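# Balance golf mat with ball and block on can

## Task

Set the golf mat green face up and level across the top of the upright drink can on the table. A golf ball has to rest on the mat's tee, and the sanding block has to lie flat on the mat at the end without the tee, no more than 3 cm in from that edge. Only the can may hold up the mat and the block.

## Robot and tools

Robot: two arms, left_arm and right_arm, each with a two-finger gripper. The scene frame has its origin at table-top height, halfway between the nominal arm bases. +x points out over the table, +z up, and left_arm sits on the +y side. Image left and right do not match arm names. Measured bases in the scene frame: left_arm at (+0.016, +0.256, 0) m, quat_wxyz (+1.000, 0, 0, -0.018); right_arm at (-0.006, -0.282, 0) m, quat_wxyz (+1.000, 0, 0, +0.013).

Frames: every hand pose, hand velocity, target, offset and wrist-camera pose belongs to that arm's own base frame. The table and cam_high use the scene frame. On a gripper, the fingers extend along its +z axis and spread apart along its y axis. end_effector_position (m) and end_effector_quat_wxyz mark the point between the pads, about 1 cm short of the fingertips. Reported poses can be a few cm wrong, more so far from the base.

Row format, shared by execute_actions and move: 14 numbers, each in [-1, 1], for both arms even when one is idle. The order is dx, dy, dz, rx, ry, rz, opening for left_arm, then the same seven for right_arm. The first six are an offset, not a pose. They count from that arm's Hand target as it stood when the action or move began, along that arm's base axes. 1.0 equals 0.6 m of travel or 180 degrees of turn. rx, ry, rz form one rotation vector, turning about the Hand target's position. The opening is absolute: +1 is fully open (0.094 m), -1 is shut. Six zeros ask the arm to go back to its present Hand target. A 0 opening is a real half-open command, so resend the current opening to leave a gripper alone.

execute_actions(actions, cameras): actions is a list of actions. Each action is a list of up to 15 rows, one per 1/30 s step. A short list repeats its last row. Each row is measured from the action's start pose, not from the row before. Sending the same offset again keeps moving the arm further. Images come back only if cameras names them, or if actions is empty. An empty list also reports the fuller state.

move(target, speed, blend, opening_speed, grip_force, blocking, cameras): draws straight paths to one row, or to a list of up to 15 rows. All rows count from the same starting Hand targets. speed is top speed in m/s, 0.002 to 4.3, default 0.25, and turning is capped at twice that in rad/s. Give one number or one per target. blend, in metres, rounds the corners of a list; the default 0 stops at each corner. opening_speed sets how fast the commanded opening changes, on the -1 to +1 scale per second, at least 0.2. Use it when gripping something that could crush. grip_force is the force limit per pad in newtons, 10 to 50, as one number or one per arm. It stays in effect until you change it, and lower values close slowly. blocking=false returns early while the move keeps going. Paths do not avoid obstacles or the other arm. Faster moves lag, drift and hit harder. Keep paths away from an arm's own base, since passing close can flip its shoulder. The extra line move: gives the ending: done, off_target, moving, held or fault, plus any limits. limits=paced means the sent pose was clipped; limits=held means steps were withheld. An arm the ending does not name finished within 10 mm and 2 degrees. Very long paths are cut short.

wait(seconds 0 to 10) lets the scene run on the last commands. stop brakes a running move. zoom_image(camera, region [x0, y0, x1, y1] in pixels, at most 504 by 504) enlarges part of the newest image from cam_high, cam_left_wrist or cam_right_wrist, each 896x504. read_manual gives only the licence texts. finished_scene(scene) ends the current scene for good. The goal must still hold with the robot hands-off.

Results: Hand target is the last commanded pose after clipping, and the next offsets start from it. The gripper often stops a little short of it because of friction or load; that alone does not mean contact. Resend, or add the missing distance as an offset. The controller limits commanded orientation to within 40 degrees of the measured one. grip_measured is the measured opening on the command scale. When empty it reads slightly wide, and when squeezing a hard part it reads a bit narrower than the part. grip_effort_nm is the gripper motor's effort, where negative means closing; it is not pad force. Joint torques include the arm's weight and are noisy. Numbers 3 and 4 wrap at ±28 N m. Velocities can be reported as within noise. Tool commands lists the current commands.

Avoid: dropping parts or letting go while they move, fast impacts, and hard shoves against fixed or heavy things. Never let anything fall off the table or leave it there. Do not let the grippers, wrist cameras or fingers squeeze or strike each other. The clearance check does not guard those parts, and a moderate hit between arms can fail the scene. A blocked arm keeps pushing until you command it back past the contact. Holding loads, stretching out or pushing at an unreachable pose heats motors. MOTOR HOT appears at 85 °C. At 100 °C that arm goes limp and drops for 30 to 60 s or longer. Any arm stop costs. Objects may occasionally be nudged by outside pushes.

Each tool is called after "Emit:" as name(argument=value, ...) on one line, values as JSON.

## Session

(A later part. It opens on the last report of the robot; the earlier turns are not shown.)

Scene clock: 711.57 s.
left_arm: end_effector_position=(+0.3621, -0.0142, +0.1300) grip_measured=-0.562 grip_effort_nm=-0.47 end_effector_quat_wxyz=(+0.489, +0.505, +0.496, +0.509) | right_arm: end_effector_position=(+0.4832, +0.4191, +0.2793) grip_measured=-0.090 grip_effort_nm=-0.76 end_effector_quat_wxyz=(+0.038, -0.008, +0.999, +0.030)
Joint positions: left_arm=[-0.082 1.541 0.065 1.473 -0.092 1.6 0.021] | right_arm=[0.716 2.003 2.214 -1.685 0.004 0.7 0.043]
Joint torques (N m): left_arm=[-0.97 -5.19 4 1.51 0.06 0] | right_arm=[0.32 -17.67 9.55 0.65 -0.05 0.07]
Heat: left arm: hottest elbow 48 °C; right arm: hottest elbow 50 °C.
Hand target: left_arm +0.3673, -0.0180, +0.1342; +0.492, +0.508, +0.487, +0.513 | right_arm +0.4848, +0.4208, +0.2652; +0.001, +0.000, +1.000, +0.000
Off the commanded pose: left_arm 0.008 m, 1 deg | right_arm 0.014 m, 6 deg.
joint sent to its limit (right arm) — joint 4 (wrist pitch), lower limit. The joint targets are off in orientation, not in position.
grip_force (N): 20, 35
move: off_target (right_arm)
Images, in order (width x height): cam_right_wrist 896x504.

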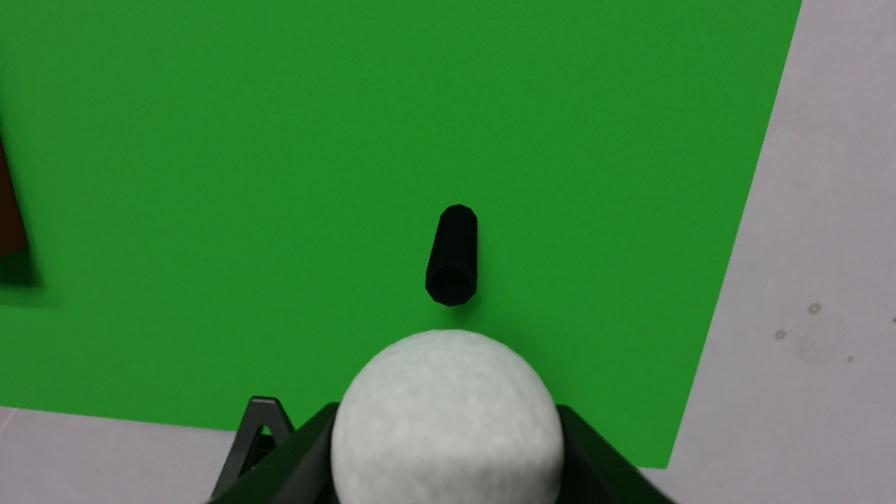

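Emit:
move(target=[0,0,0,0,0,0,-0.9,0.004,0.004,-0.033,0,0,0,-0.17], speed=0.08, cameras=["cam_right_wrist","cam_left_wrist"])

Scene clock: 722.47 s.
left_arm: end_effector_position=(+0.3621, -0.0142, +0.1300) grip_measured=-0.562 grip_effort_nm=-0.47 end_effector_quat_wxyz=(+0.489, +0.505, +0.496, +0.509) | right_arm: end_effector_position=(+0.4864, +0.4220, +0.2599) grip_measured=-0.090 grip_effort_nm=-0.76 end_effector_quat_wxyz=(+0.026, -0.008, +0.999, +0.020)
Joint positions: left_arm=[-0.082 1.541 0.065 1.473 -0.092 1.6 0.021] | right_arm=[0.716 2.034 2.214 -1.685 0.004 0.701 0.043]
Joint torques (N m): left_arm=[-1.14 -5.54 4.04 1.61 0.08 0.03] | right_arm=[0.26 -17.49 9.46 0.51 -0.05 0.08]
Heat: left arm: hottest elbow 48 °C; right arm: hottest elbow 49 °C.
Hand target: left_arm +0.3673, -0.0180, +0.1342; +0.492, +0.508, +0.487, +0.513 | right_arm +0.4872, +0.4232, +0.2454; +0.001, +0.000, +1.000, +0.000
Off the commanded pose: left_arm 0.008 m, 1 deg | right_arm 0.015 m, 4 deg.
joint sent to its limit (right arm) — joint 4 (wrist pitch), lower limit. The joint targets still meet the commanded pose.
grip_force (N): 20, 35
move: off_target (right_arm)
Images, in order (width x height): cam_left_wrist 896x504, cam_right_wrist 896x504.

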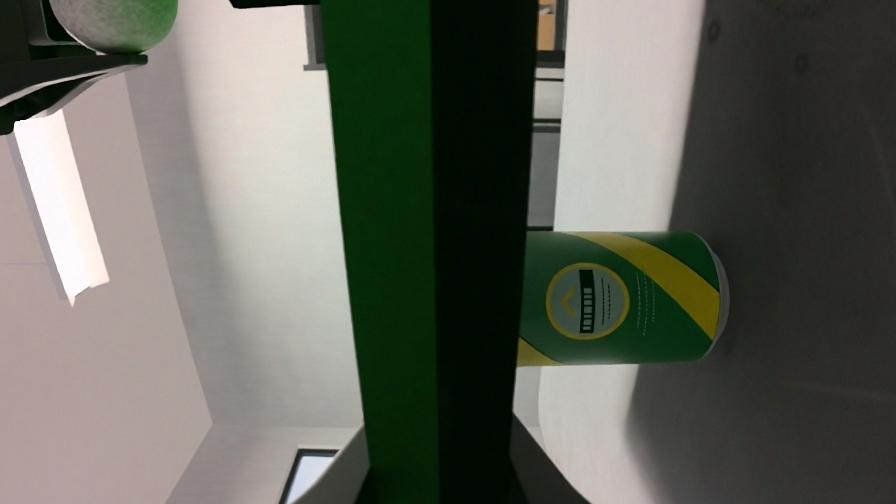

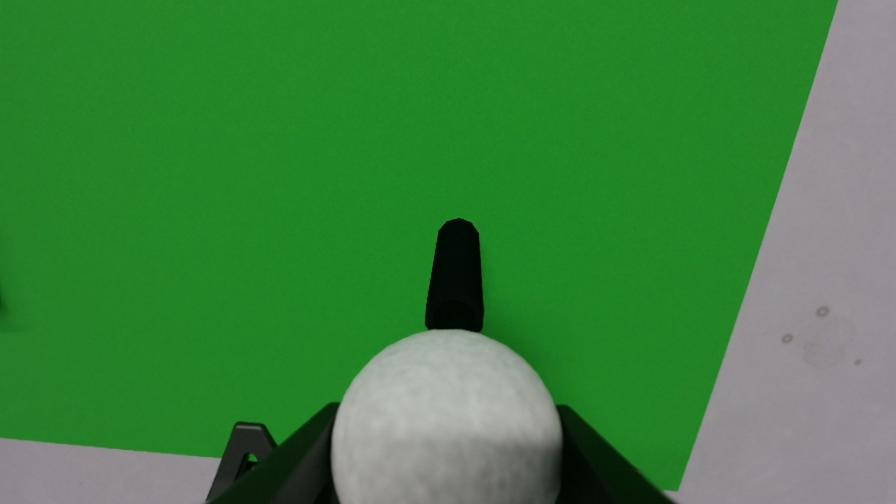

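Emit:
move(target=[0,0,0,0,0,0,-0.9,0.0,0.0,-0.036,0,0,0,-0.17], speed=0.04, cameras=["cam_right_wrist","cam_left_wrist"])

Scene clock: 727.73 s.
left_arm: end_effector_position=(+0.3621, -0.0142, +0.1300) grip_measured=-0.562 grip_effort_nm=-0.47 end_effector_quat_wxyz=(+0.489, +0.505, +0.496, +0.509) | right_arm: end_effector_position=(+0.4852, +0.4210, +0.2391) grip_measured=-0.090 grip_effort_nm=-0.76 end_effector_quat_wxyz=(+0.010, -0.008, +1.000, +0.007)
Joint positions: left_arm=[-0.082 1.541 0.065 1.473 -0.092 1.6 0.021] | right_arm=[0.716 2.054 2.193 -1.685 0.004 0.701 0.043]
Joint torques (N m): left_arm=[-1.08 -5.48 3.96 1.66 0.09 -0.02] | right_arm=[0.5 -17.96 9.52 0.8 -0.03 0.12]
Heat: left arm: hottest elbow 48 °C; right arm: hottest elbow 49 °C.
Hand target: left_arm +0.3673, -0.0180, +0.1342; +0.492, +0.508, +0.487, +0.513 | right_arm +0.4872, +0.4232, +0.2237; +0.001, +0.000, +1.000, +0.000
Off the commanded pose: left_arm 0.008 m, 1 deg | right_arm 0.016 m, 2 deg.
grip_force (N): 20, 35
move: off_target (right_arm)
Images, in order (width x height): cam_left_wrist 896x504, cam_right_wrist 896x504.

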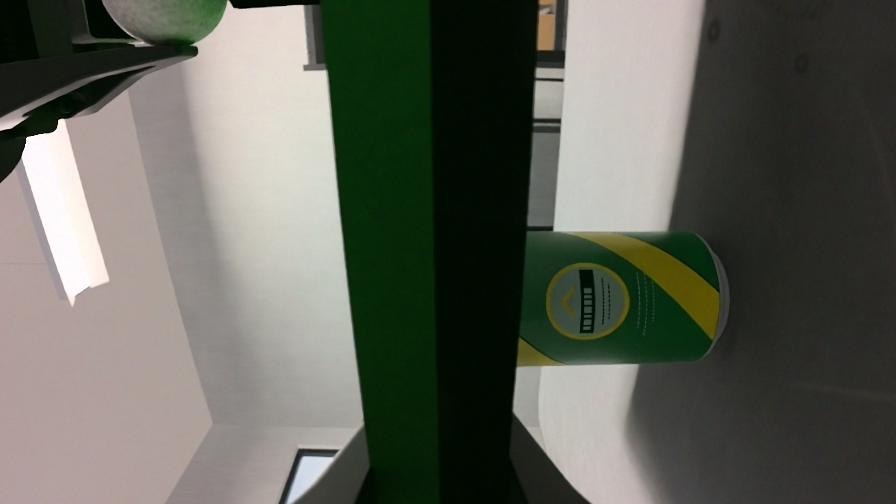

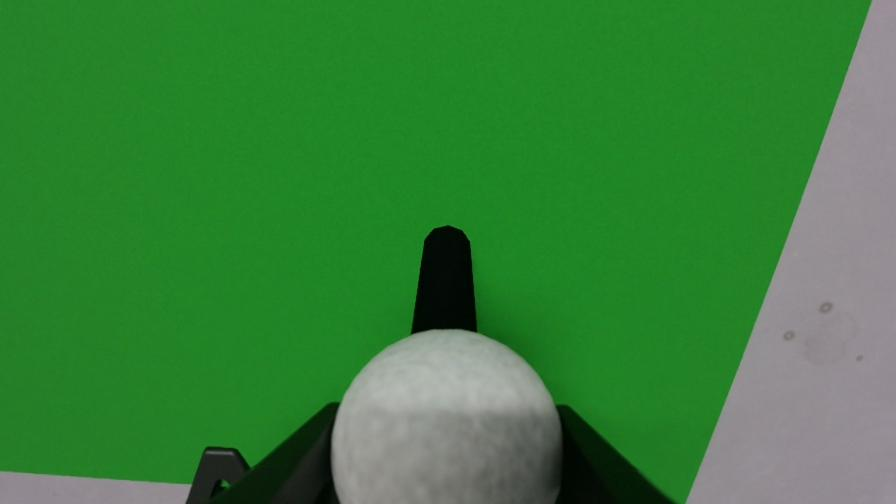

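Emit:
move(target=[0,0,0,0,0,0,-0.9,0.002,0.004,-0.012,0,0,0,-0.17], speed=0.03, cameras=["cam_right_wrist","cam_left_wrist"])

Scene clock: 732.13 s.
left_arm: end_effector_position=(+0.3621, -0.0142, +0.1300) grip_measured=-0.562 grip_effort_nm=-0.47 end_effector_quat_wxyz=(+0.489, +0.505, +0.496, +0.509) | right_arm: end_effector_position=(+0.4853, +0.4211, +0.2354) grip_measured=-0.090 grip_effort_nm=-0.76 end_effector_quat_wxyz=(+0.010, -0.007, +1.000, +0.006)
Joint positions: left_arm=[-0.082 1.541 0.065 1.473 -0.092 1.6 0.021] | right_arm=[0.716 2.055 2.185 -1.678 0.004 0.703 0.043]
Joint torques (N m): left_arm=[-1.03 -5.3 3.96 1.61 0.09 -0.03] | right_arm=[0.67 -17.96 9.32 1.21 -0.03 0.13]
Heat: left arm: hottest elbow 48 °C; right arm: hottest elbow 49 °C.
Hand target: left_arm +0.3673, -0.0180, +0.1342; +0.492, +0.508, +0.487, +0.513 | right_arm +0.4884, +0.4256, +0.2166; +0.001, +0.000, +1.000, +0.000
Off the commanded pose: left_arm 0.008 m, 1 deg | right_arm 0.020 m, 1 deg.
grip_force (N): 20, 35
move: off_target (right_arm)
Images, in order (width x height): cam_left_wrist 896x504, cam_right_wrist 896x504.

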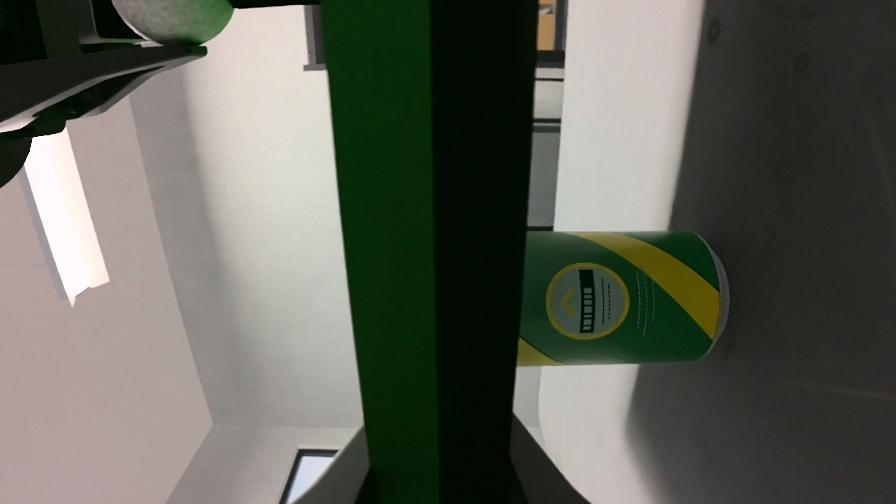

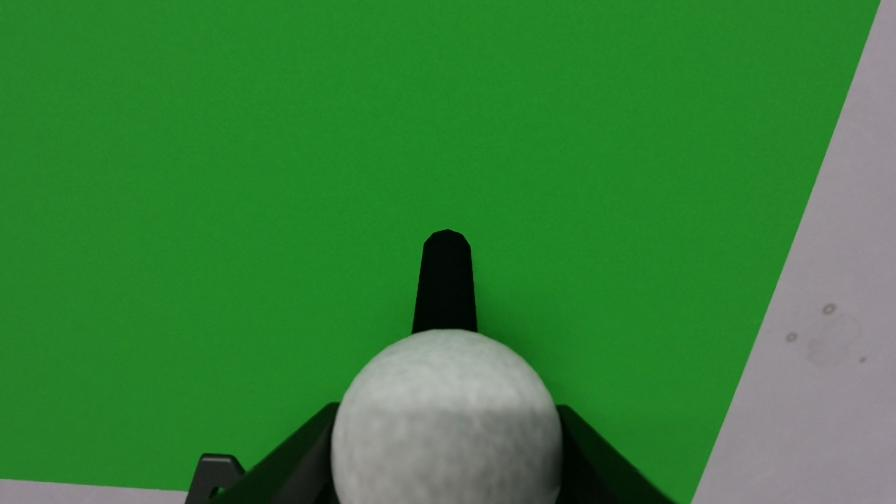

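Emit:
move(target=[0,0,0,0,0,0,-0.9,0.0,0.0,-0.012,0,0,0,-0.17], speed=0.03, cameras=["cam_right_wrist"])

Emit:
zoom_image(camera="cam_right_wrist", region=[300, 180, 600, 504])

Scene clock: 735.40 s.
left_arm: end_effector_position=(+0.3621, -0.0142, +0.1297) grip_measured=-0.563 grip_effort_nm=-0.47 end_effector_quat_wxyz=(+0.487, +0.508, +0.494, +0.511) | right_arm: end_effector_position=(+0.4854, +0.4209, +0.2308) grip_measured=-0.090 grip_effort_nm=-0.76 end_effector_quat_wxyz=(+0.009, -0.007, +1.000, +0.005)
Joint positions: left_arm=[-0.082 1.541 0.065 1.472 -0.092 1.607 0.021] | right_arm=[0.716 2.055 2.173 -1.669 0.005 0.703 0.043]
Joint velocities: left_arm=[-0.015 0.005 -0.012 -0.007 -0.051 -0.154 -0.001] | right_arm=[within noise]
Joint torques (N m): left_arm=[-1.2 -5.36 4.03 1.46 0.05 -0.08] | right_arm=[0.38 -17.96 8.44 1.69 -0.11 0.11]
Heat: left arm: hottest elbow 48 °C; right arm: hottest elbow 49 °C.
Hand target: left_arm +0.3673, -0.0180, +0.1343; +0.492, +0.508, +0.487, +0.513 | right_arm +0.4884, +0.4256, +0.2095; +0.001, +0.000, +1.000, +0.000
Off the commanded pose: left_arm 0.008 m, 1 deg | right_arm 0.022 m, 1 deg.
grip_force (N): 20, 35
move: off_target (right_arm)
Images, in order (width x height): cam_right_wrist 896x504.

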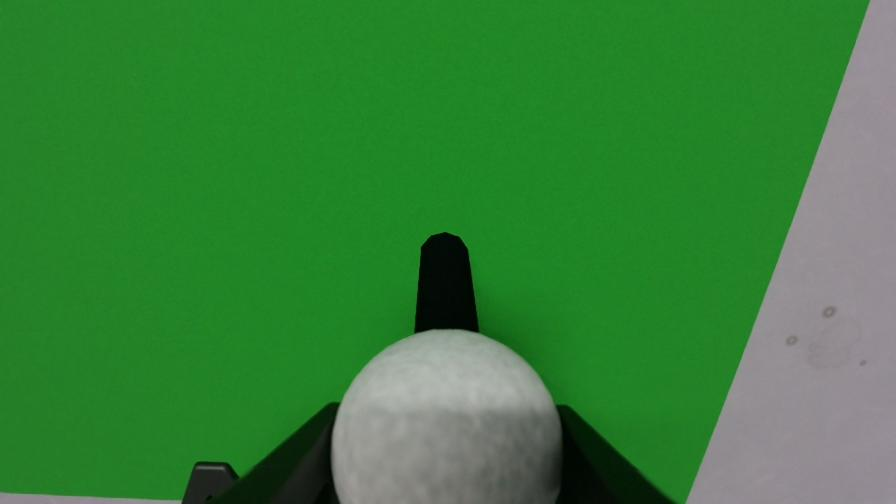

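Scaled by 1.556 from the camera's 896x504 image, which has a finer 1280x720 frame.

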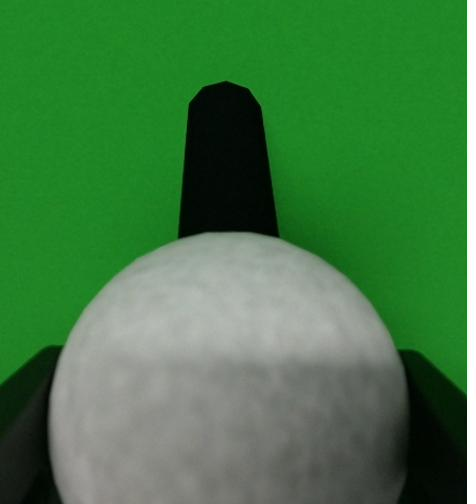

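Emit:
move(target=[[0,0,0,0,0,0,-0.9,0.0,0.0,0.007,0,0,0,-0.17],[0,0,0,0,0,0,-0.9,0.0,0.0,0.007,0,0,0,0.1]], speed=0.03, opening_speed=0.2, cameras=["cam_right_wrist"])

Scene clock: 743.77 s.
left_arm: end_effector_position=(+0.3621, -0.0142, +0.1298) grip_measured=-0.563 grip_effort_nm=-0.47 end_effector_quat_wxyz=(+0.487, +0.508, +0.494, +0.511) | right_arm: end_effector_position=(+0.4853, +0.4211, +0.2300) grip_measured=+0.097 grip_effort_nm=0.13 end_effector_quat_wxyz=(+0.008, -0.007, +1.000, +0.005)
Joint positions: left_arm=[-0.082 1.54 0.065 1.471 -0.092 1.608 0.021] | right_arm=[0.716 2.057 2.173 -1.669 0.003 0.703 0.052]
Joint torques (N m): left_arm=[-0.79 -5.36 4.08 1.57 0.07 -0.09] | right_arm=[0.62 -18.14 9.63 1.06 -0.01 0.11]
Heat: left arm: hottest elbow 47 °C; right arm: hottest elbow 49 °C.
Hand target: left_arm +0.3673, -0.0180, +0.1341; +0.491, +0.508, +0.487, +0.513 | right_arm +0.4884, +0.4256, +0.2138; +0.001, +0.000, +1.000, +0.000
Off the commanded pose: left_arm 0.008 m, 1 deg | right_arm 0.017 m, 1 deg.
grip_force (N): 20, 35
move: off_target (right_arm); target 2's new opening was sent with right_arm's hand 0.018 m and 1 deg from that target
Images, in order (width x height): cam_right_wrist 896x504.

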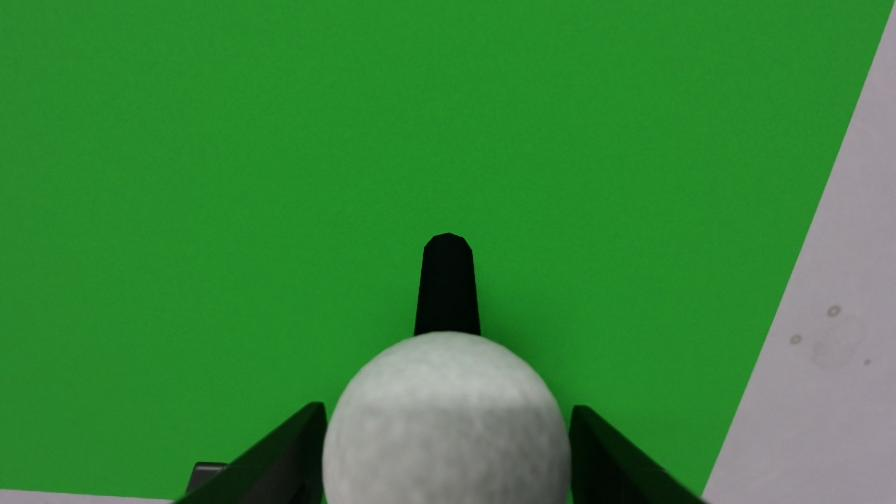

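Emit:
move(target=[[0,0,0,0,0,0,-0.9,0.0,0.0,0.0,0,0,0,0.3],[0,0,0,0,0,0,-0.9,0.0,0.0,0.15,0,0,0,0.3]], speed=[0.03,0.08], opening_speed=0.3, cameras=["cam_right_wrist","cam_left_wrist"])

Scene clock: 748.63 s.
left_arm: end_effector_position=(+0.3621, -0.0142, +0.1298) grip_measured=-0.563 grip_effort_nm=-0.47 end_effector_quat_wxyz=(+0.487, +0.508, +0.494, +0.511) | right_arm: end_effector_position=(+0.4853, +0.4212, +0.2885) grip_measured=+0.297 grip_effort_nm=0.13 end_effector_quat_wxyz=(+0.047, -0.007, +0.998, +0.038)
Joint positions: left_arm=[-0.082 1.54 0.065 1.471 -0.092 1.608 0.021] | right_arm=[0.716 1.999 2.232 -1.682 0.003 0.703 0.061]
Joint torques (N m): left_arm=[-1.49 -5.19 4.07 1.57 0.09 -0.05] | right_arm=[0.5 -18.67 13.22 0.47 0.01 0.09]
Heat: left arm: hottest elbow 47 °C; right arm: hottest elbow 49 °C.
Hand target: left_arm +0.3673, -0.0180, +0.1341; +0.491, +0.508, +0.487, +0.513 | right_arm +0.4883, +0.4256, +0.3036; +0.001, +0.000, +1.000, +0.000
Off the commanded pose: left_arm 0.008 m, 1 deg | right_arm 0.016 m, 7 deg.
joint sent to its limit (right arm) — joint 4 (wrist pitch), lower limit. The joint targets are off in orientation, not in position.
grip_force (N): 20, 35
move: off_target (right_arm)
Images, in order (width x height): cam_left_wrist 896x504, cam_right_wrist 896x504.

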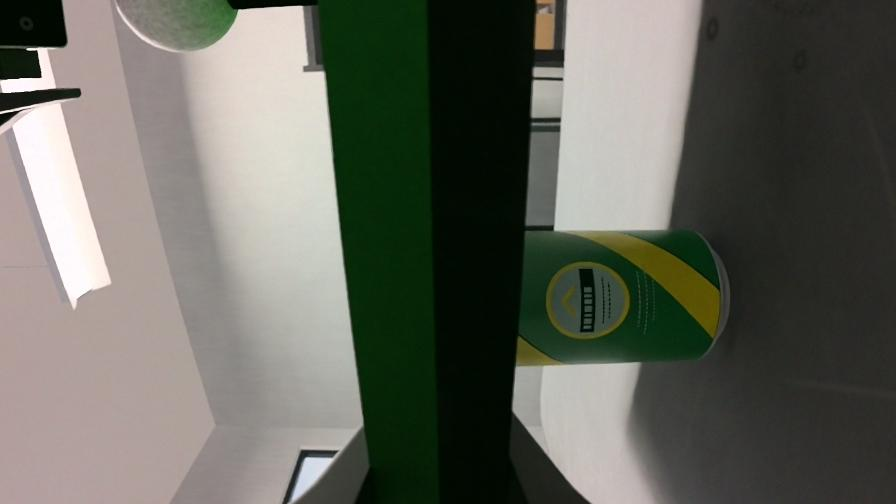

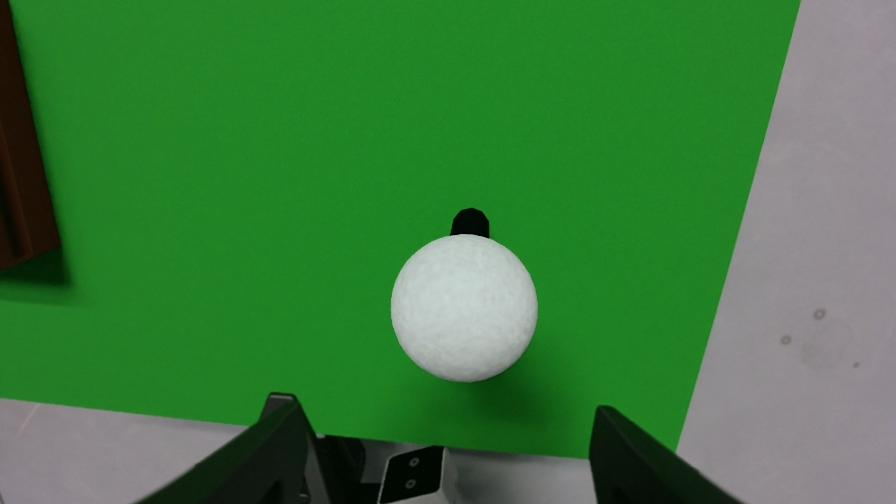

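Emit:
move(target=[[0,0,0,0,0,0,-0.9,0,0,0.15,0,0,0,0.3],[0,0,0,0,0,0,-0.9,-0.2,-0.5,0.15,0,0,0,0.3]], speed=[0.1,0.3], blend=[0.02,0])

Emit:
move(target=[0,0,0,0,0,0,-0.35,0,0,0,0,0,0,0.3], opening_speed=0.2, cameras=["cam_left_wrist","cam_high"])

Scene clock: 753.67 s.
left_arm: end_effector_position=(+0.3621, -0.0142, +0.1298) grip_measured=-0.563 grip_effort_nm=-0.47 end_effector_quat_wxyz=(+0.487, +0.508, +0.494, +0.511) | right_arm: end_effector_position=(+0.3682, +0.1285, +0.3967) grip_measured=+0.297 grip_effort_nm=0.13 end_effector_quat_wxyz=(+0.104, +0.005, +0.994, +0.039)
Joint positions: left_arm=[-0.082 1.54 0.065 1.471 -0.092 1.608 0.021] | right_arm=[0.335 1.27 1.607 -1.684 -0.004 0.346 0.061]
Joint torques (N m): left_arm=[-0.97 -5.19 4.03 1.47 0.06 -0.09] | right_arm=[-0.15 -7.94 9.22 0.8 0.16 -0.2]
Heat: left arm: hottest elbow 47 °C; right arm: hottest elbow 49 °C.
Hand target: left_arm +0.3673, -0.0180, +0.1341; +0.491, +0.508, +0.487, +0.513 | right_arm +0.3684, +0.1256, +0.3937; +0.001, +0.000, +1.000, +0.000
Off the commanded pose: left_arm 0.008 m, 1 deg | right_arm 0.004 m, 13 deg.
joint sent to its limit (right arm) — joint 4 (wrist pitch), lower limit. The joint targets are off in orientation, not in position.
grip_force (N): 20, 35
move: off_target (right_arm)

Scene clock: 756.70 s.
left_arm: end_effector_position=(+0.3621, -0.0142, +0.1299) grip_measured=-0.353 grip_effort_nm=0.11 end_effector_quat_wxyz=(+0.487, +0.508, +0.494, +0.511) | right_arm: end_effector_position=(+0.3682, +0.1284, +0.3967) grip_measured=+0.297 grip_effort_nm=0.13 end_effector_quat_wxyz=(+0.104, +0.005, +0.994, +0.039)
Joint positions: left_arm=[-0.082 1.54 0.065 1.471 -0.092 1.608 0.03] | right_arm=[0.335 1.27 1.607 -1.684 -0.004 0.345 0.061]
Joint torques (N m): left_arm=[-1.03 -5.48 3.95 1.58 0.04 -0.09] | right_arm=[-0.38 -7.82 9.22 0.94 0.16 -0.15]
Heat: left arm: hottest elbow 47 °C; right arm: hottest elbow 49 °C.
Hand target: left_arm +0.3673, -0.0180, +0.1342; +0.491, +0.508, +0.487, +0.513 | right_arm +0.3684, +0.1256, +0.3937; +0.001, +0.000, +1.000, +0.000
Off the commanded pose: left_arm 0.008 m, 1 deg | right_arm 0.004 m, 13 deg.
joint sent to its limit (right arm) — joint 4 (wrist pitch), lower limit. The joint targets are off in orientation, not in position.
grip_force (N): 20, 35
move: off_target (right_arm)
Images, in order (width x height): cam_high 896x504, cam_left_wrist 896x504.

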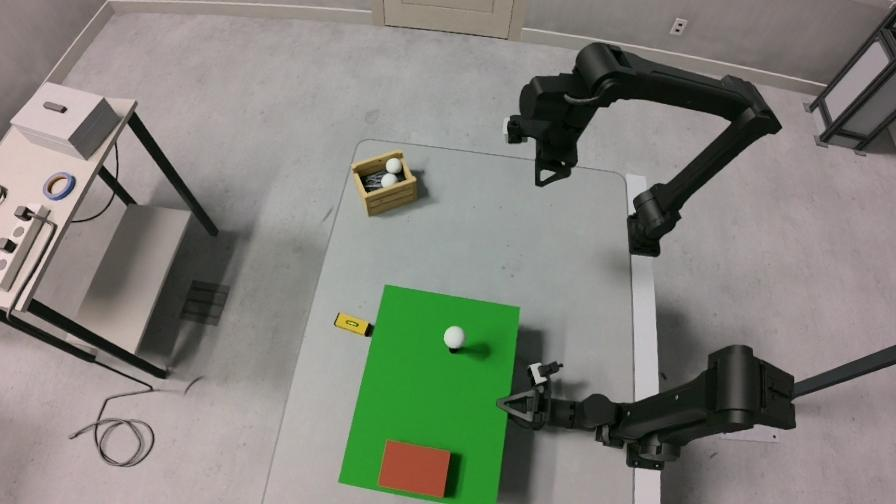

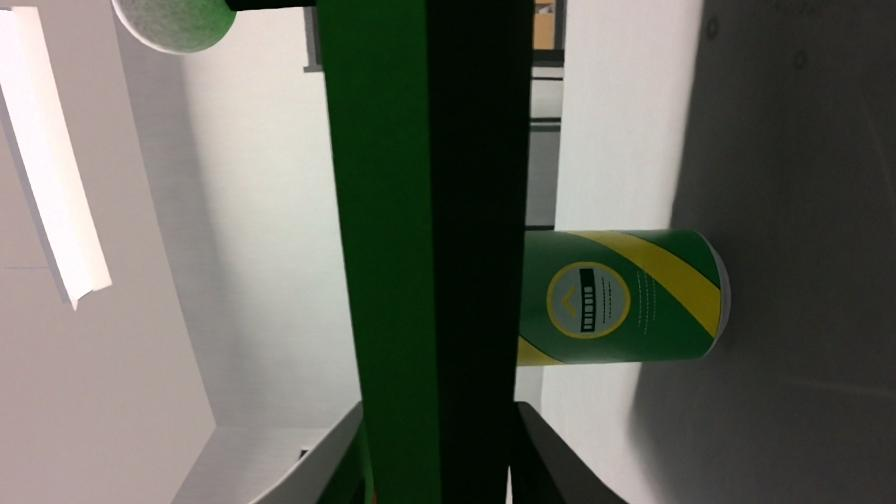

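Nearly static. Open further and check.

Emit:
move(target=[0,0,0,0,0,0,0.1,0,0,0,0,0,0,0.3], opening_speed=0.2, cameras=["cam_left_wrist"])

Scene clock: 760.50 s.
left_arm: end_effector_position=(+0.3621, -0.0142, +0.1299) grip_measured=+0.097 grip_effort_nm=0.11 end_effector_quat_wxyz=(+0.487, +0.508, +0.494, +0.511) | right_arm: end_effector_position=(+0.3682, +0.1284, +0.3967) grip_measured=+0.297 grip_effort_nm=0.13 end_effector_quat_wxyz=(+0.104, +0.005, +0.994, +0.039)
Joint positions: left_arm=[-0.082 1.54 0.065 1.471 -0.092 1.608 0.052] | right_arm=[0.335 1.27 1.607 -1.684 -0.004 0.345 0.061]
Joint torques (N m): left_arm=[-0.67 -5.42 3.96 1.63 0.1 -0.04] | right_arm=[-0.15 -7.88 9.17 0.85 0.14 -0.16]
Heat: left arm: hottest elbow 47 °C; right arm: hottest elbow 49 °C.
Hand target: left_arm +0.3673, -0.0180, +0.1342; +0.491, +0.508, +0.487, +0.513 | right_arm +0.3684, +0.1256, +0.3937; +0.001, +0.000, +1.000, +0.000
Off the commanded pose: left_arm 0.008 m, 1 deg | right_arm 0.004 m, 13 deg.
joint sent to its limit (right arm) — joint 4 (wrist pitch), lower limit. The joint targets are off in orientation, not in position.
grip_force (N): 20, 35
move: off_target (right_arm)
Images, in order (width x height): cam_left_wrist 896x504.

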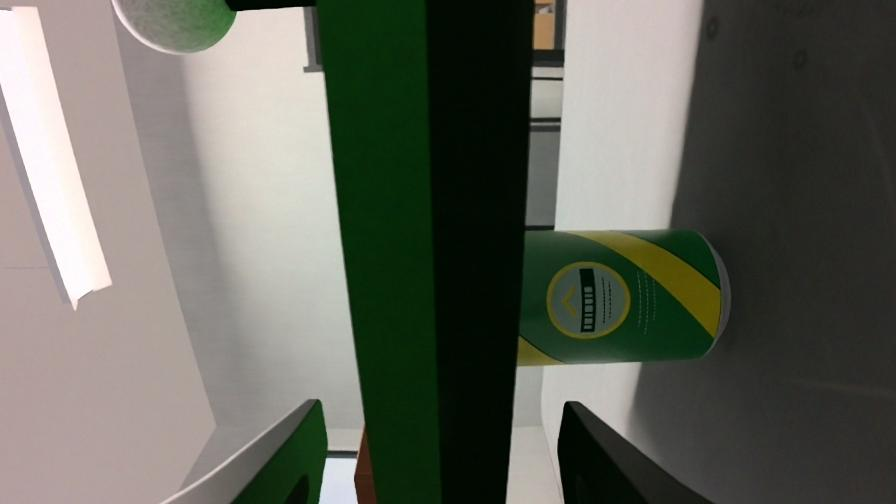

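Emit:
move(target=[-0.06,0,0,0,0,0,0.1,0,0,0,0,0,0,0.3], speed=0.05, cameras=["cam_left_wrist","cam_high"])

Scene clock: 763.37 s.
left_arm: end_effector_position=(+0.3445, -0.0137, +0.1287) grip_measured=+0.098 grip_effort_nm=0.11 end_effector_quat_wxyz=(+0.485, +0.510, +0.496, +0.509) | right_arm: end_effector_position=(+0.3682, +0.1284, +0.3967) grip_measured=+0.297 grip_effort_nm=0.13 end_effector_quat_wxyz=(+0.104, +0.005, +0.994, +0.039)
Joint positions: left_arm=[-0.088 1.513 0.019 1.482 -0.098 1.608 0.052] | right_arm=[0.335 1.27 1.607 -1.684 -0.004 0.345 0.061]
Joint torques (N m): left_arm=[-0.38 -4.25 3.22 1.74 -0.04 -0.11] | right_arm=[-0.15 -8.12 9.28 0.79 0.15 -0.2]
Heat: left arm: hottest elbow 47 °C; right arm: hottest elbow 49 °C.
Hand target: left_arm +0.3468, -0.0137, +0.1291; +0.485, +0.509, +0.495, +0.510 (not the last commanded pose) | right_arm +0.3684, +0.1256, +0.3937; +0.001, +0.000, +1.000, +0.000
Off the commanded pose: left_arm 0.015 m, 1 deg | right_arm 0.004 m, 13 deg.
joint sent to its limit (right arm) — joint 4 (wrist pitch), lower limit. The joint targets are off in orientation, not in position.
grip_force (N): 20, 35
move: held (left_arm; a check stopped the path), off_target (right_arm); limits=held
pose unreachable (left arm): on one or more control steps of this call, first in action 0 (counted from 0), this arm could not follow its commanded pose, so it was not sent that pose on those steps. It may still have moved: this result reports where it is.
cause: moving toward the commanded pose would bring two parts of the arm too close to each other (its shoulder (the part past joint 1) and its forearm (the part past joint 3), with joints 2 (shoulder) and 3 (elbow) between them, 8 mm apart when it was first held).
Images, in order (width x height): cam_high 896x504, cam_left_wrist 896x504.

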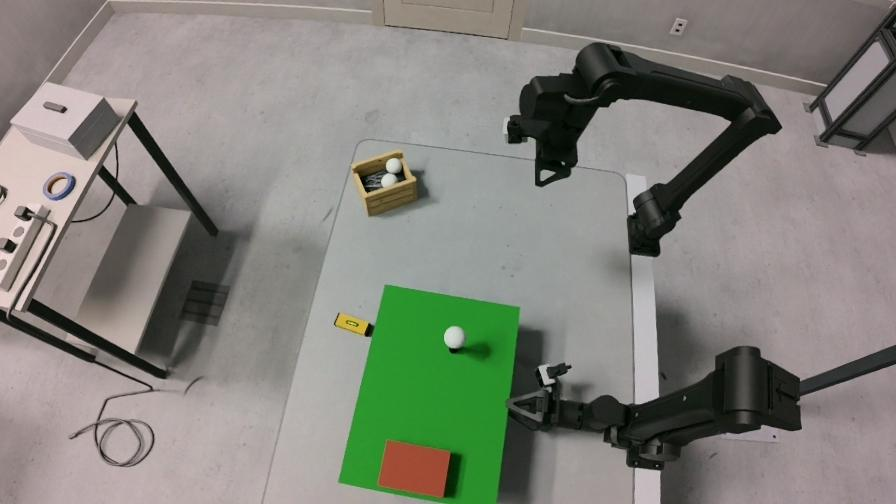

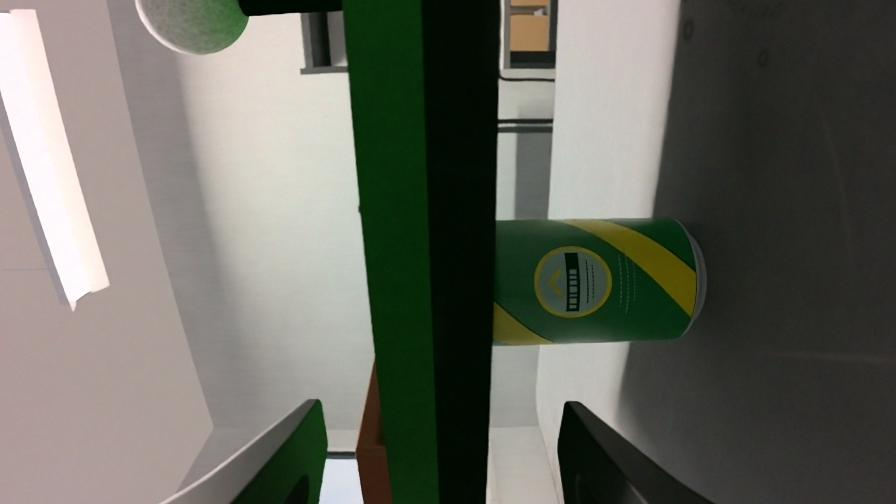

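Emit:
move(target=[[-0.03,-0.115,0,0,0,-0.111,0.1,0,0,0,0,0,0,0.3],[-0.083,-0.225,0,0,0,-0.222,0.1,0,0,0,0,0,0,0.3]], speed=0.08, blend=[0.01,0], cameras=["cam_left_wrist","cam_high"])

Scene clock: 771.63 s.
left_arm: end_effector_position=(+0.3233, -0.0974, +0.1257) grip_measured=+0.098 grip_effort_nm=0.11 end_effector_quat_wxyz=(+0.582, +0.607, +0.378, +0.388) | right_arm: end_effector_position=(+0.3682, +0.1284, +0.3967) grip_measured=+0.297 grip_effort_nm=0.13 end_effector_quat_wxyz=(+0.104, +0.005, +0.994, +0.039)
Joint positions: left_arm=[-0.152 1.513 0.007 1.482 0.272 1.608 0.052] | right_arm=[0.335 1.27 1.607 -1.684 -0.004 0.345 0.061]
Joint torques (N m): left_arm=[-0.38 -3.96 2.45 1.84 -0.16 -0.11] | right_arm=[0.03 -7.94 9.32 0.91 0.15 -0.15]
Heat: left arm: hottest elbow 47 °C; right arm: hottest elbow 49 °C.
Hand target: left_arm +0.3238, -0.0966, +0.1257; +0.581, +0.606, +0.379, +0.390 (not the last commanded pose) | right_arm +0.3684, +0.1256, +0.3937; +0.001, +0.000, +1.000, +0.000
Off the commanded pose: left_arm 0.058 m, 15 deg | right_arm 0.004 m, 13 deg.
joint sent to its limit (right arm) — joint 4 (wrist pitch), lower limit. The joint targets are off in orientation, not in position.
grip_force (N): 20, 35
move: held (left_arm; a check stopped the path), off_target (right_arm); path passed 1 of 2 targets; limits=held
pose unreachable (left arm): on one or more control steps of this call, first in action 0 (counted from 0), this arm could not follow its commanded pose, so it was not sent that pose on those steps. It may still have moved: this result reports where it is.
cause: moving toward the commanded pose would bring two parts of the arm too close to each other (its shoulder (the part past joint 1) and its forearm (the part past joint 3), with joints 2 (shoulder) and 3 (elbow) between them, 2 mm apart when it was first held).
Images, in order (width x height): cam_high 896x504, cam_left_wrist 896x504.

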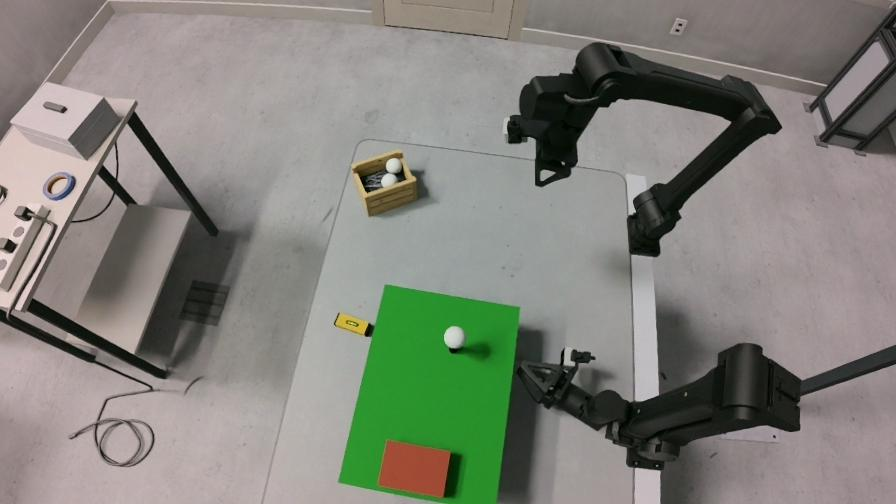

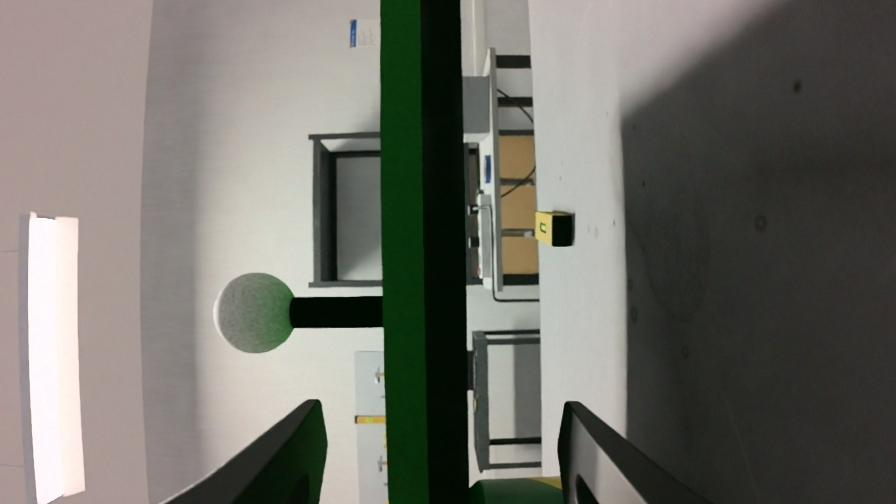

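Emit:
finished_scene(scene=2)

The scene is finished: the task was done.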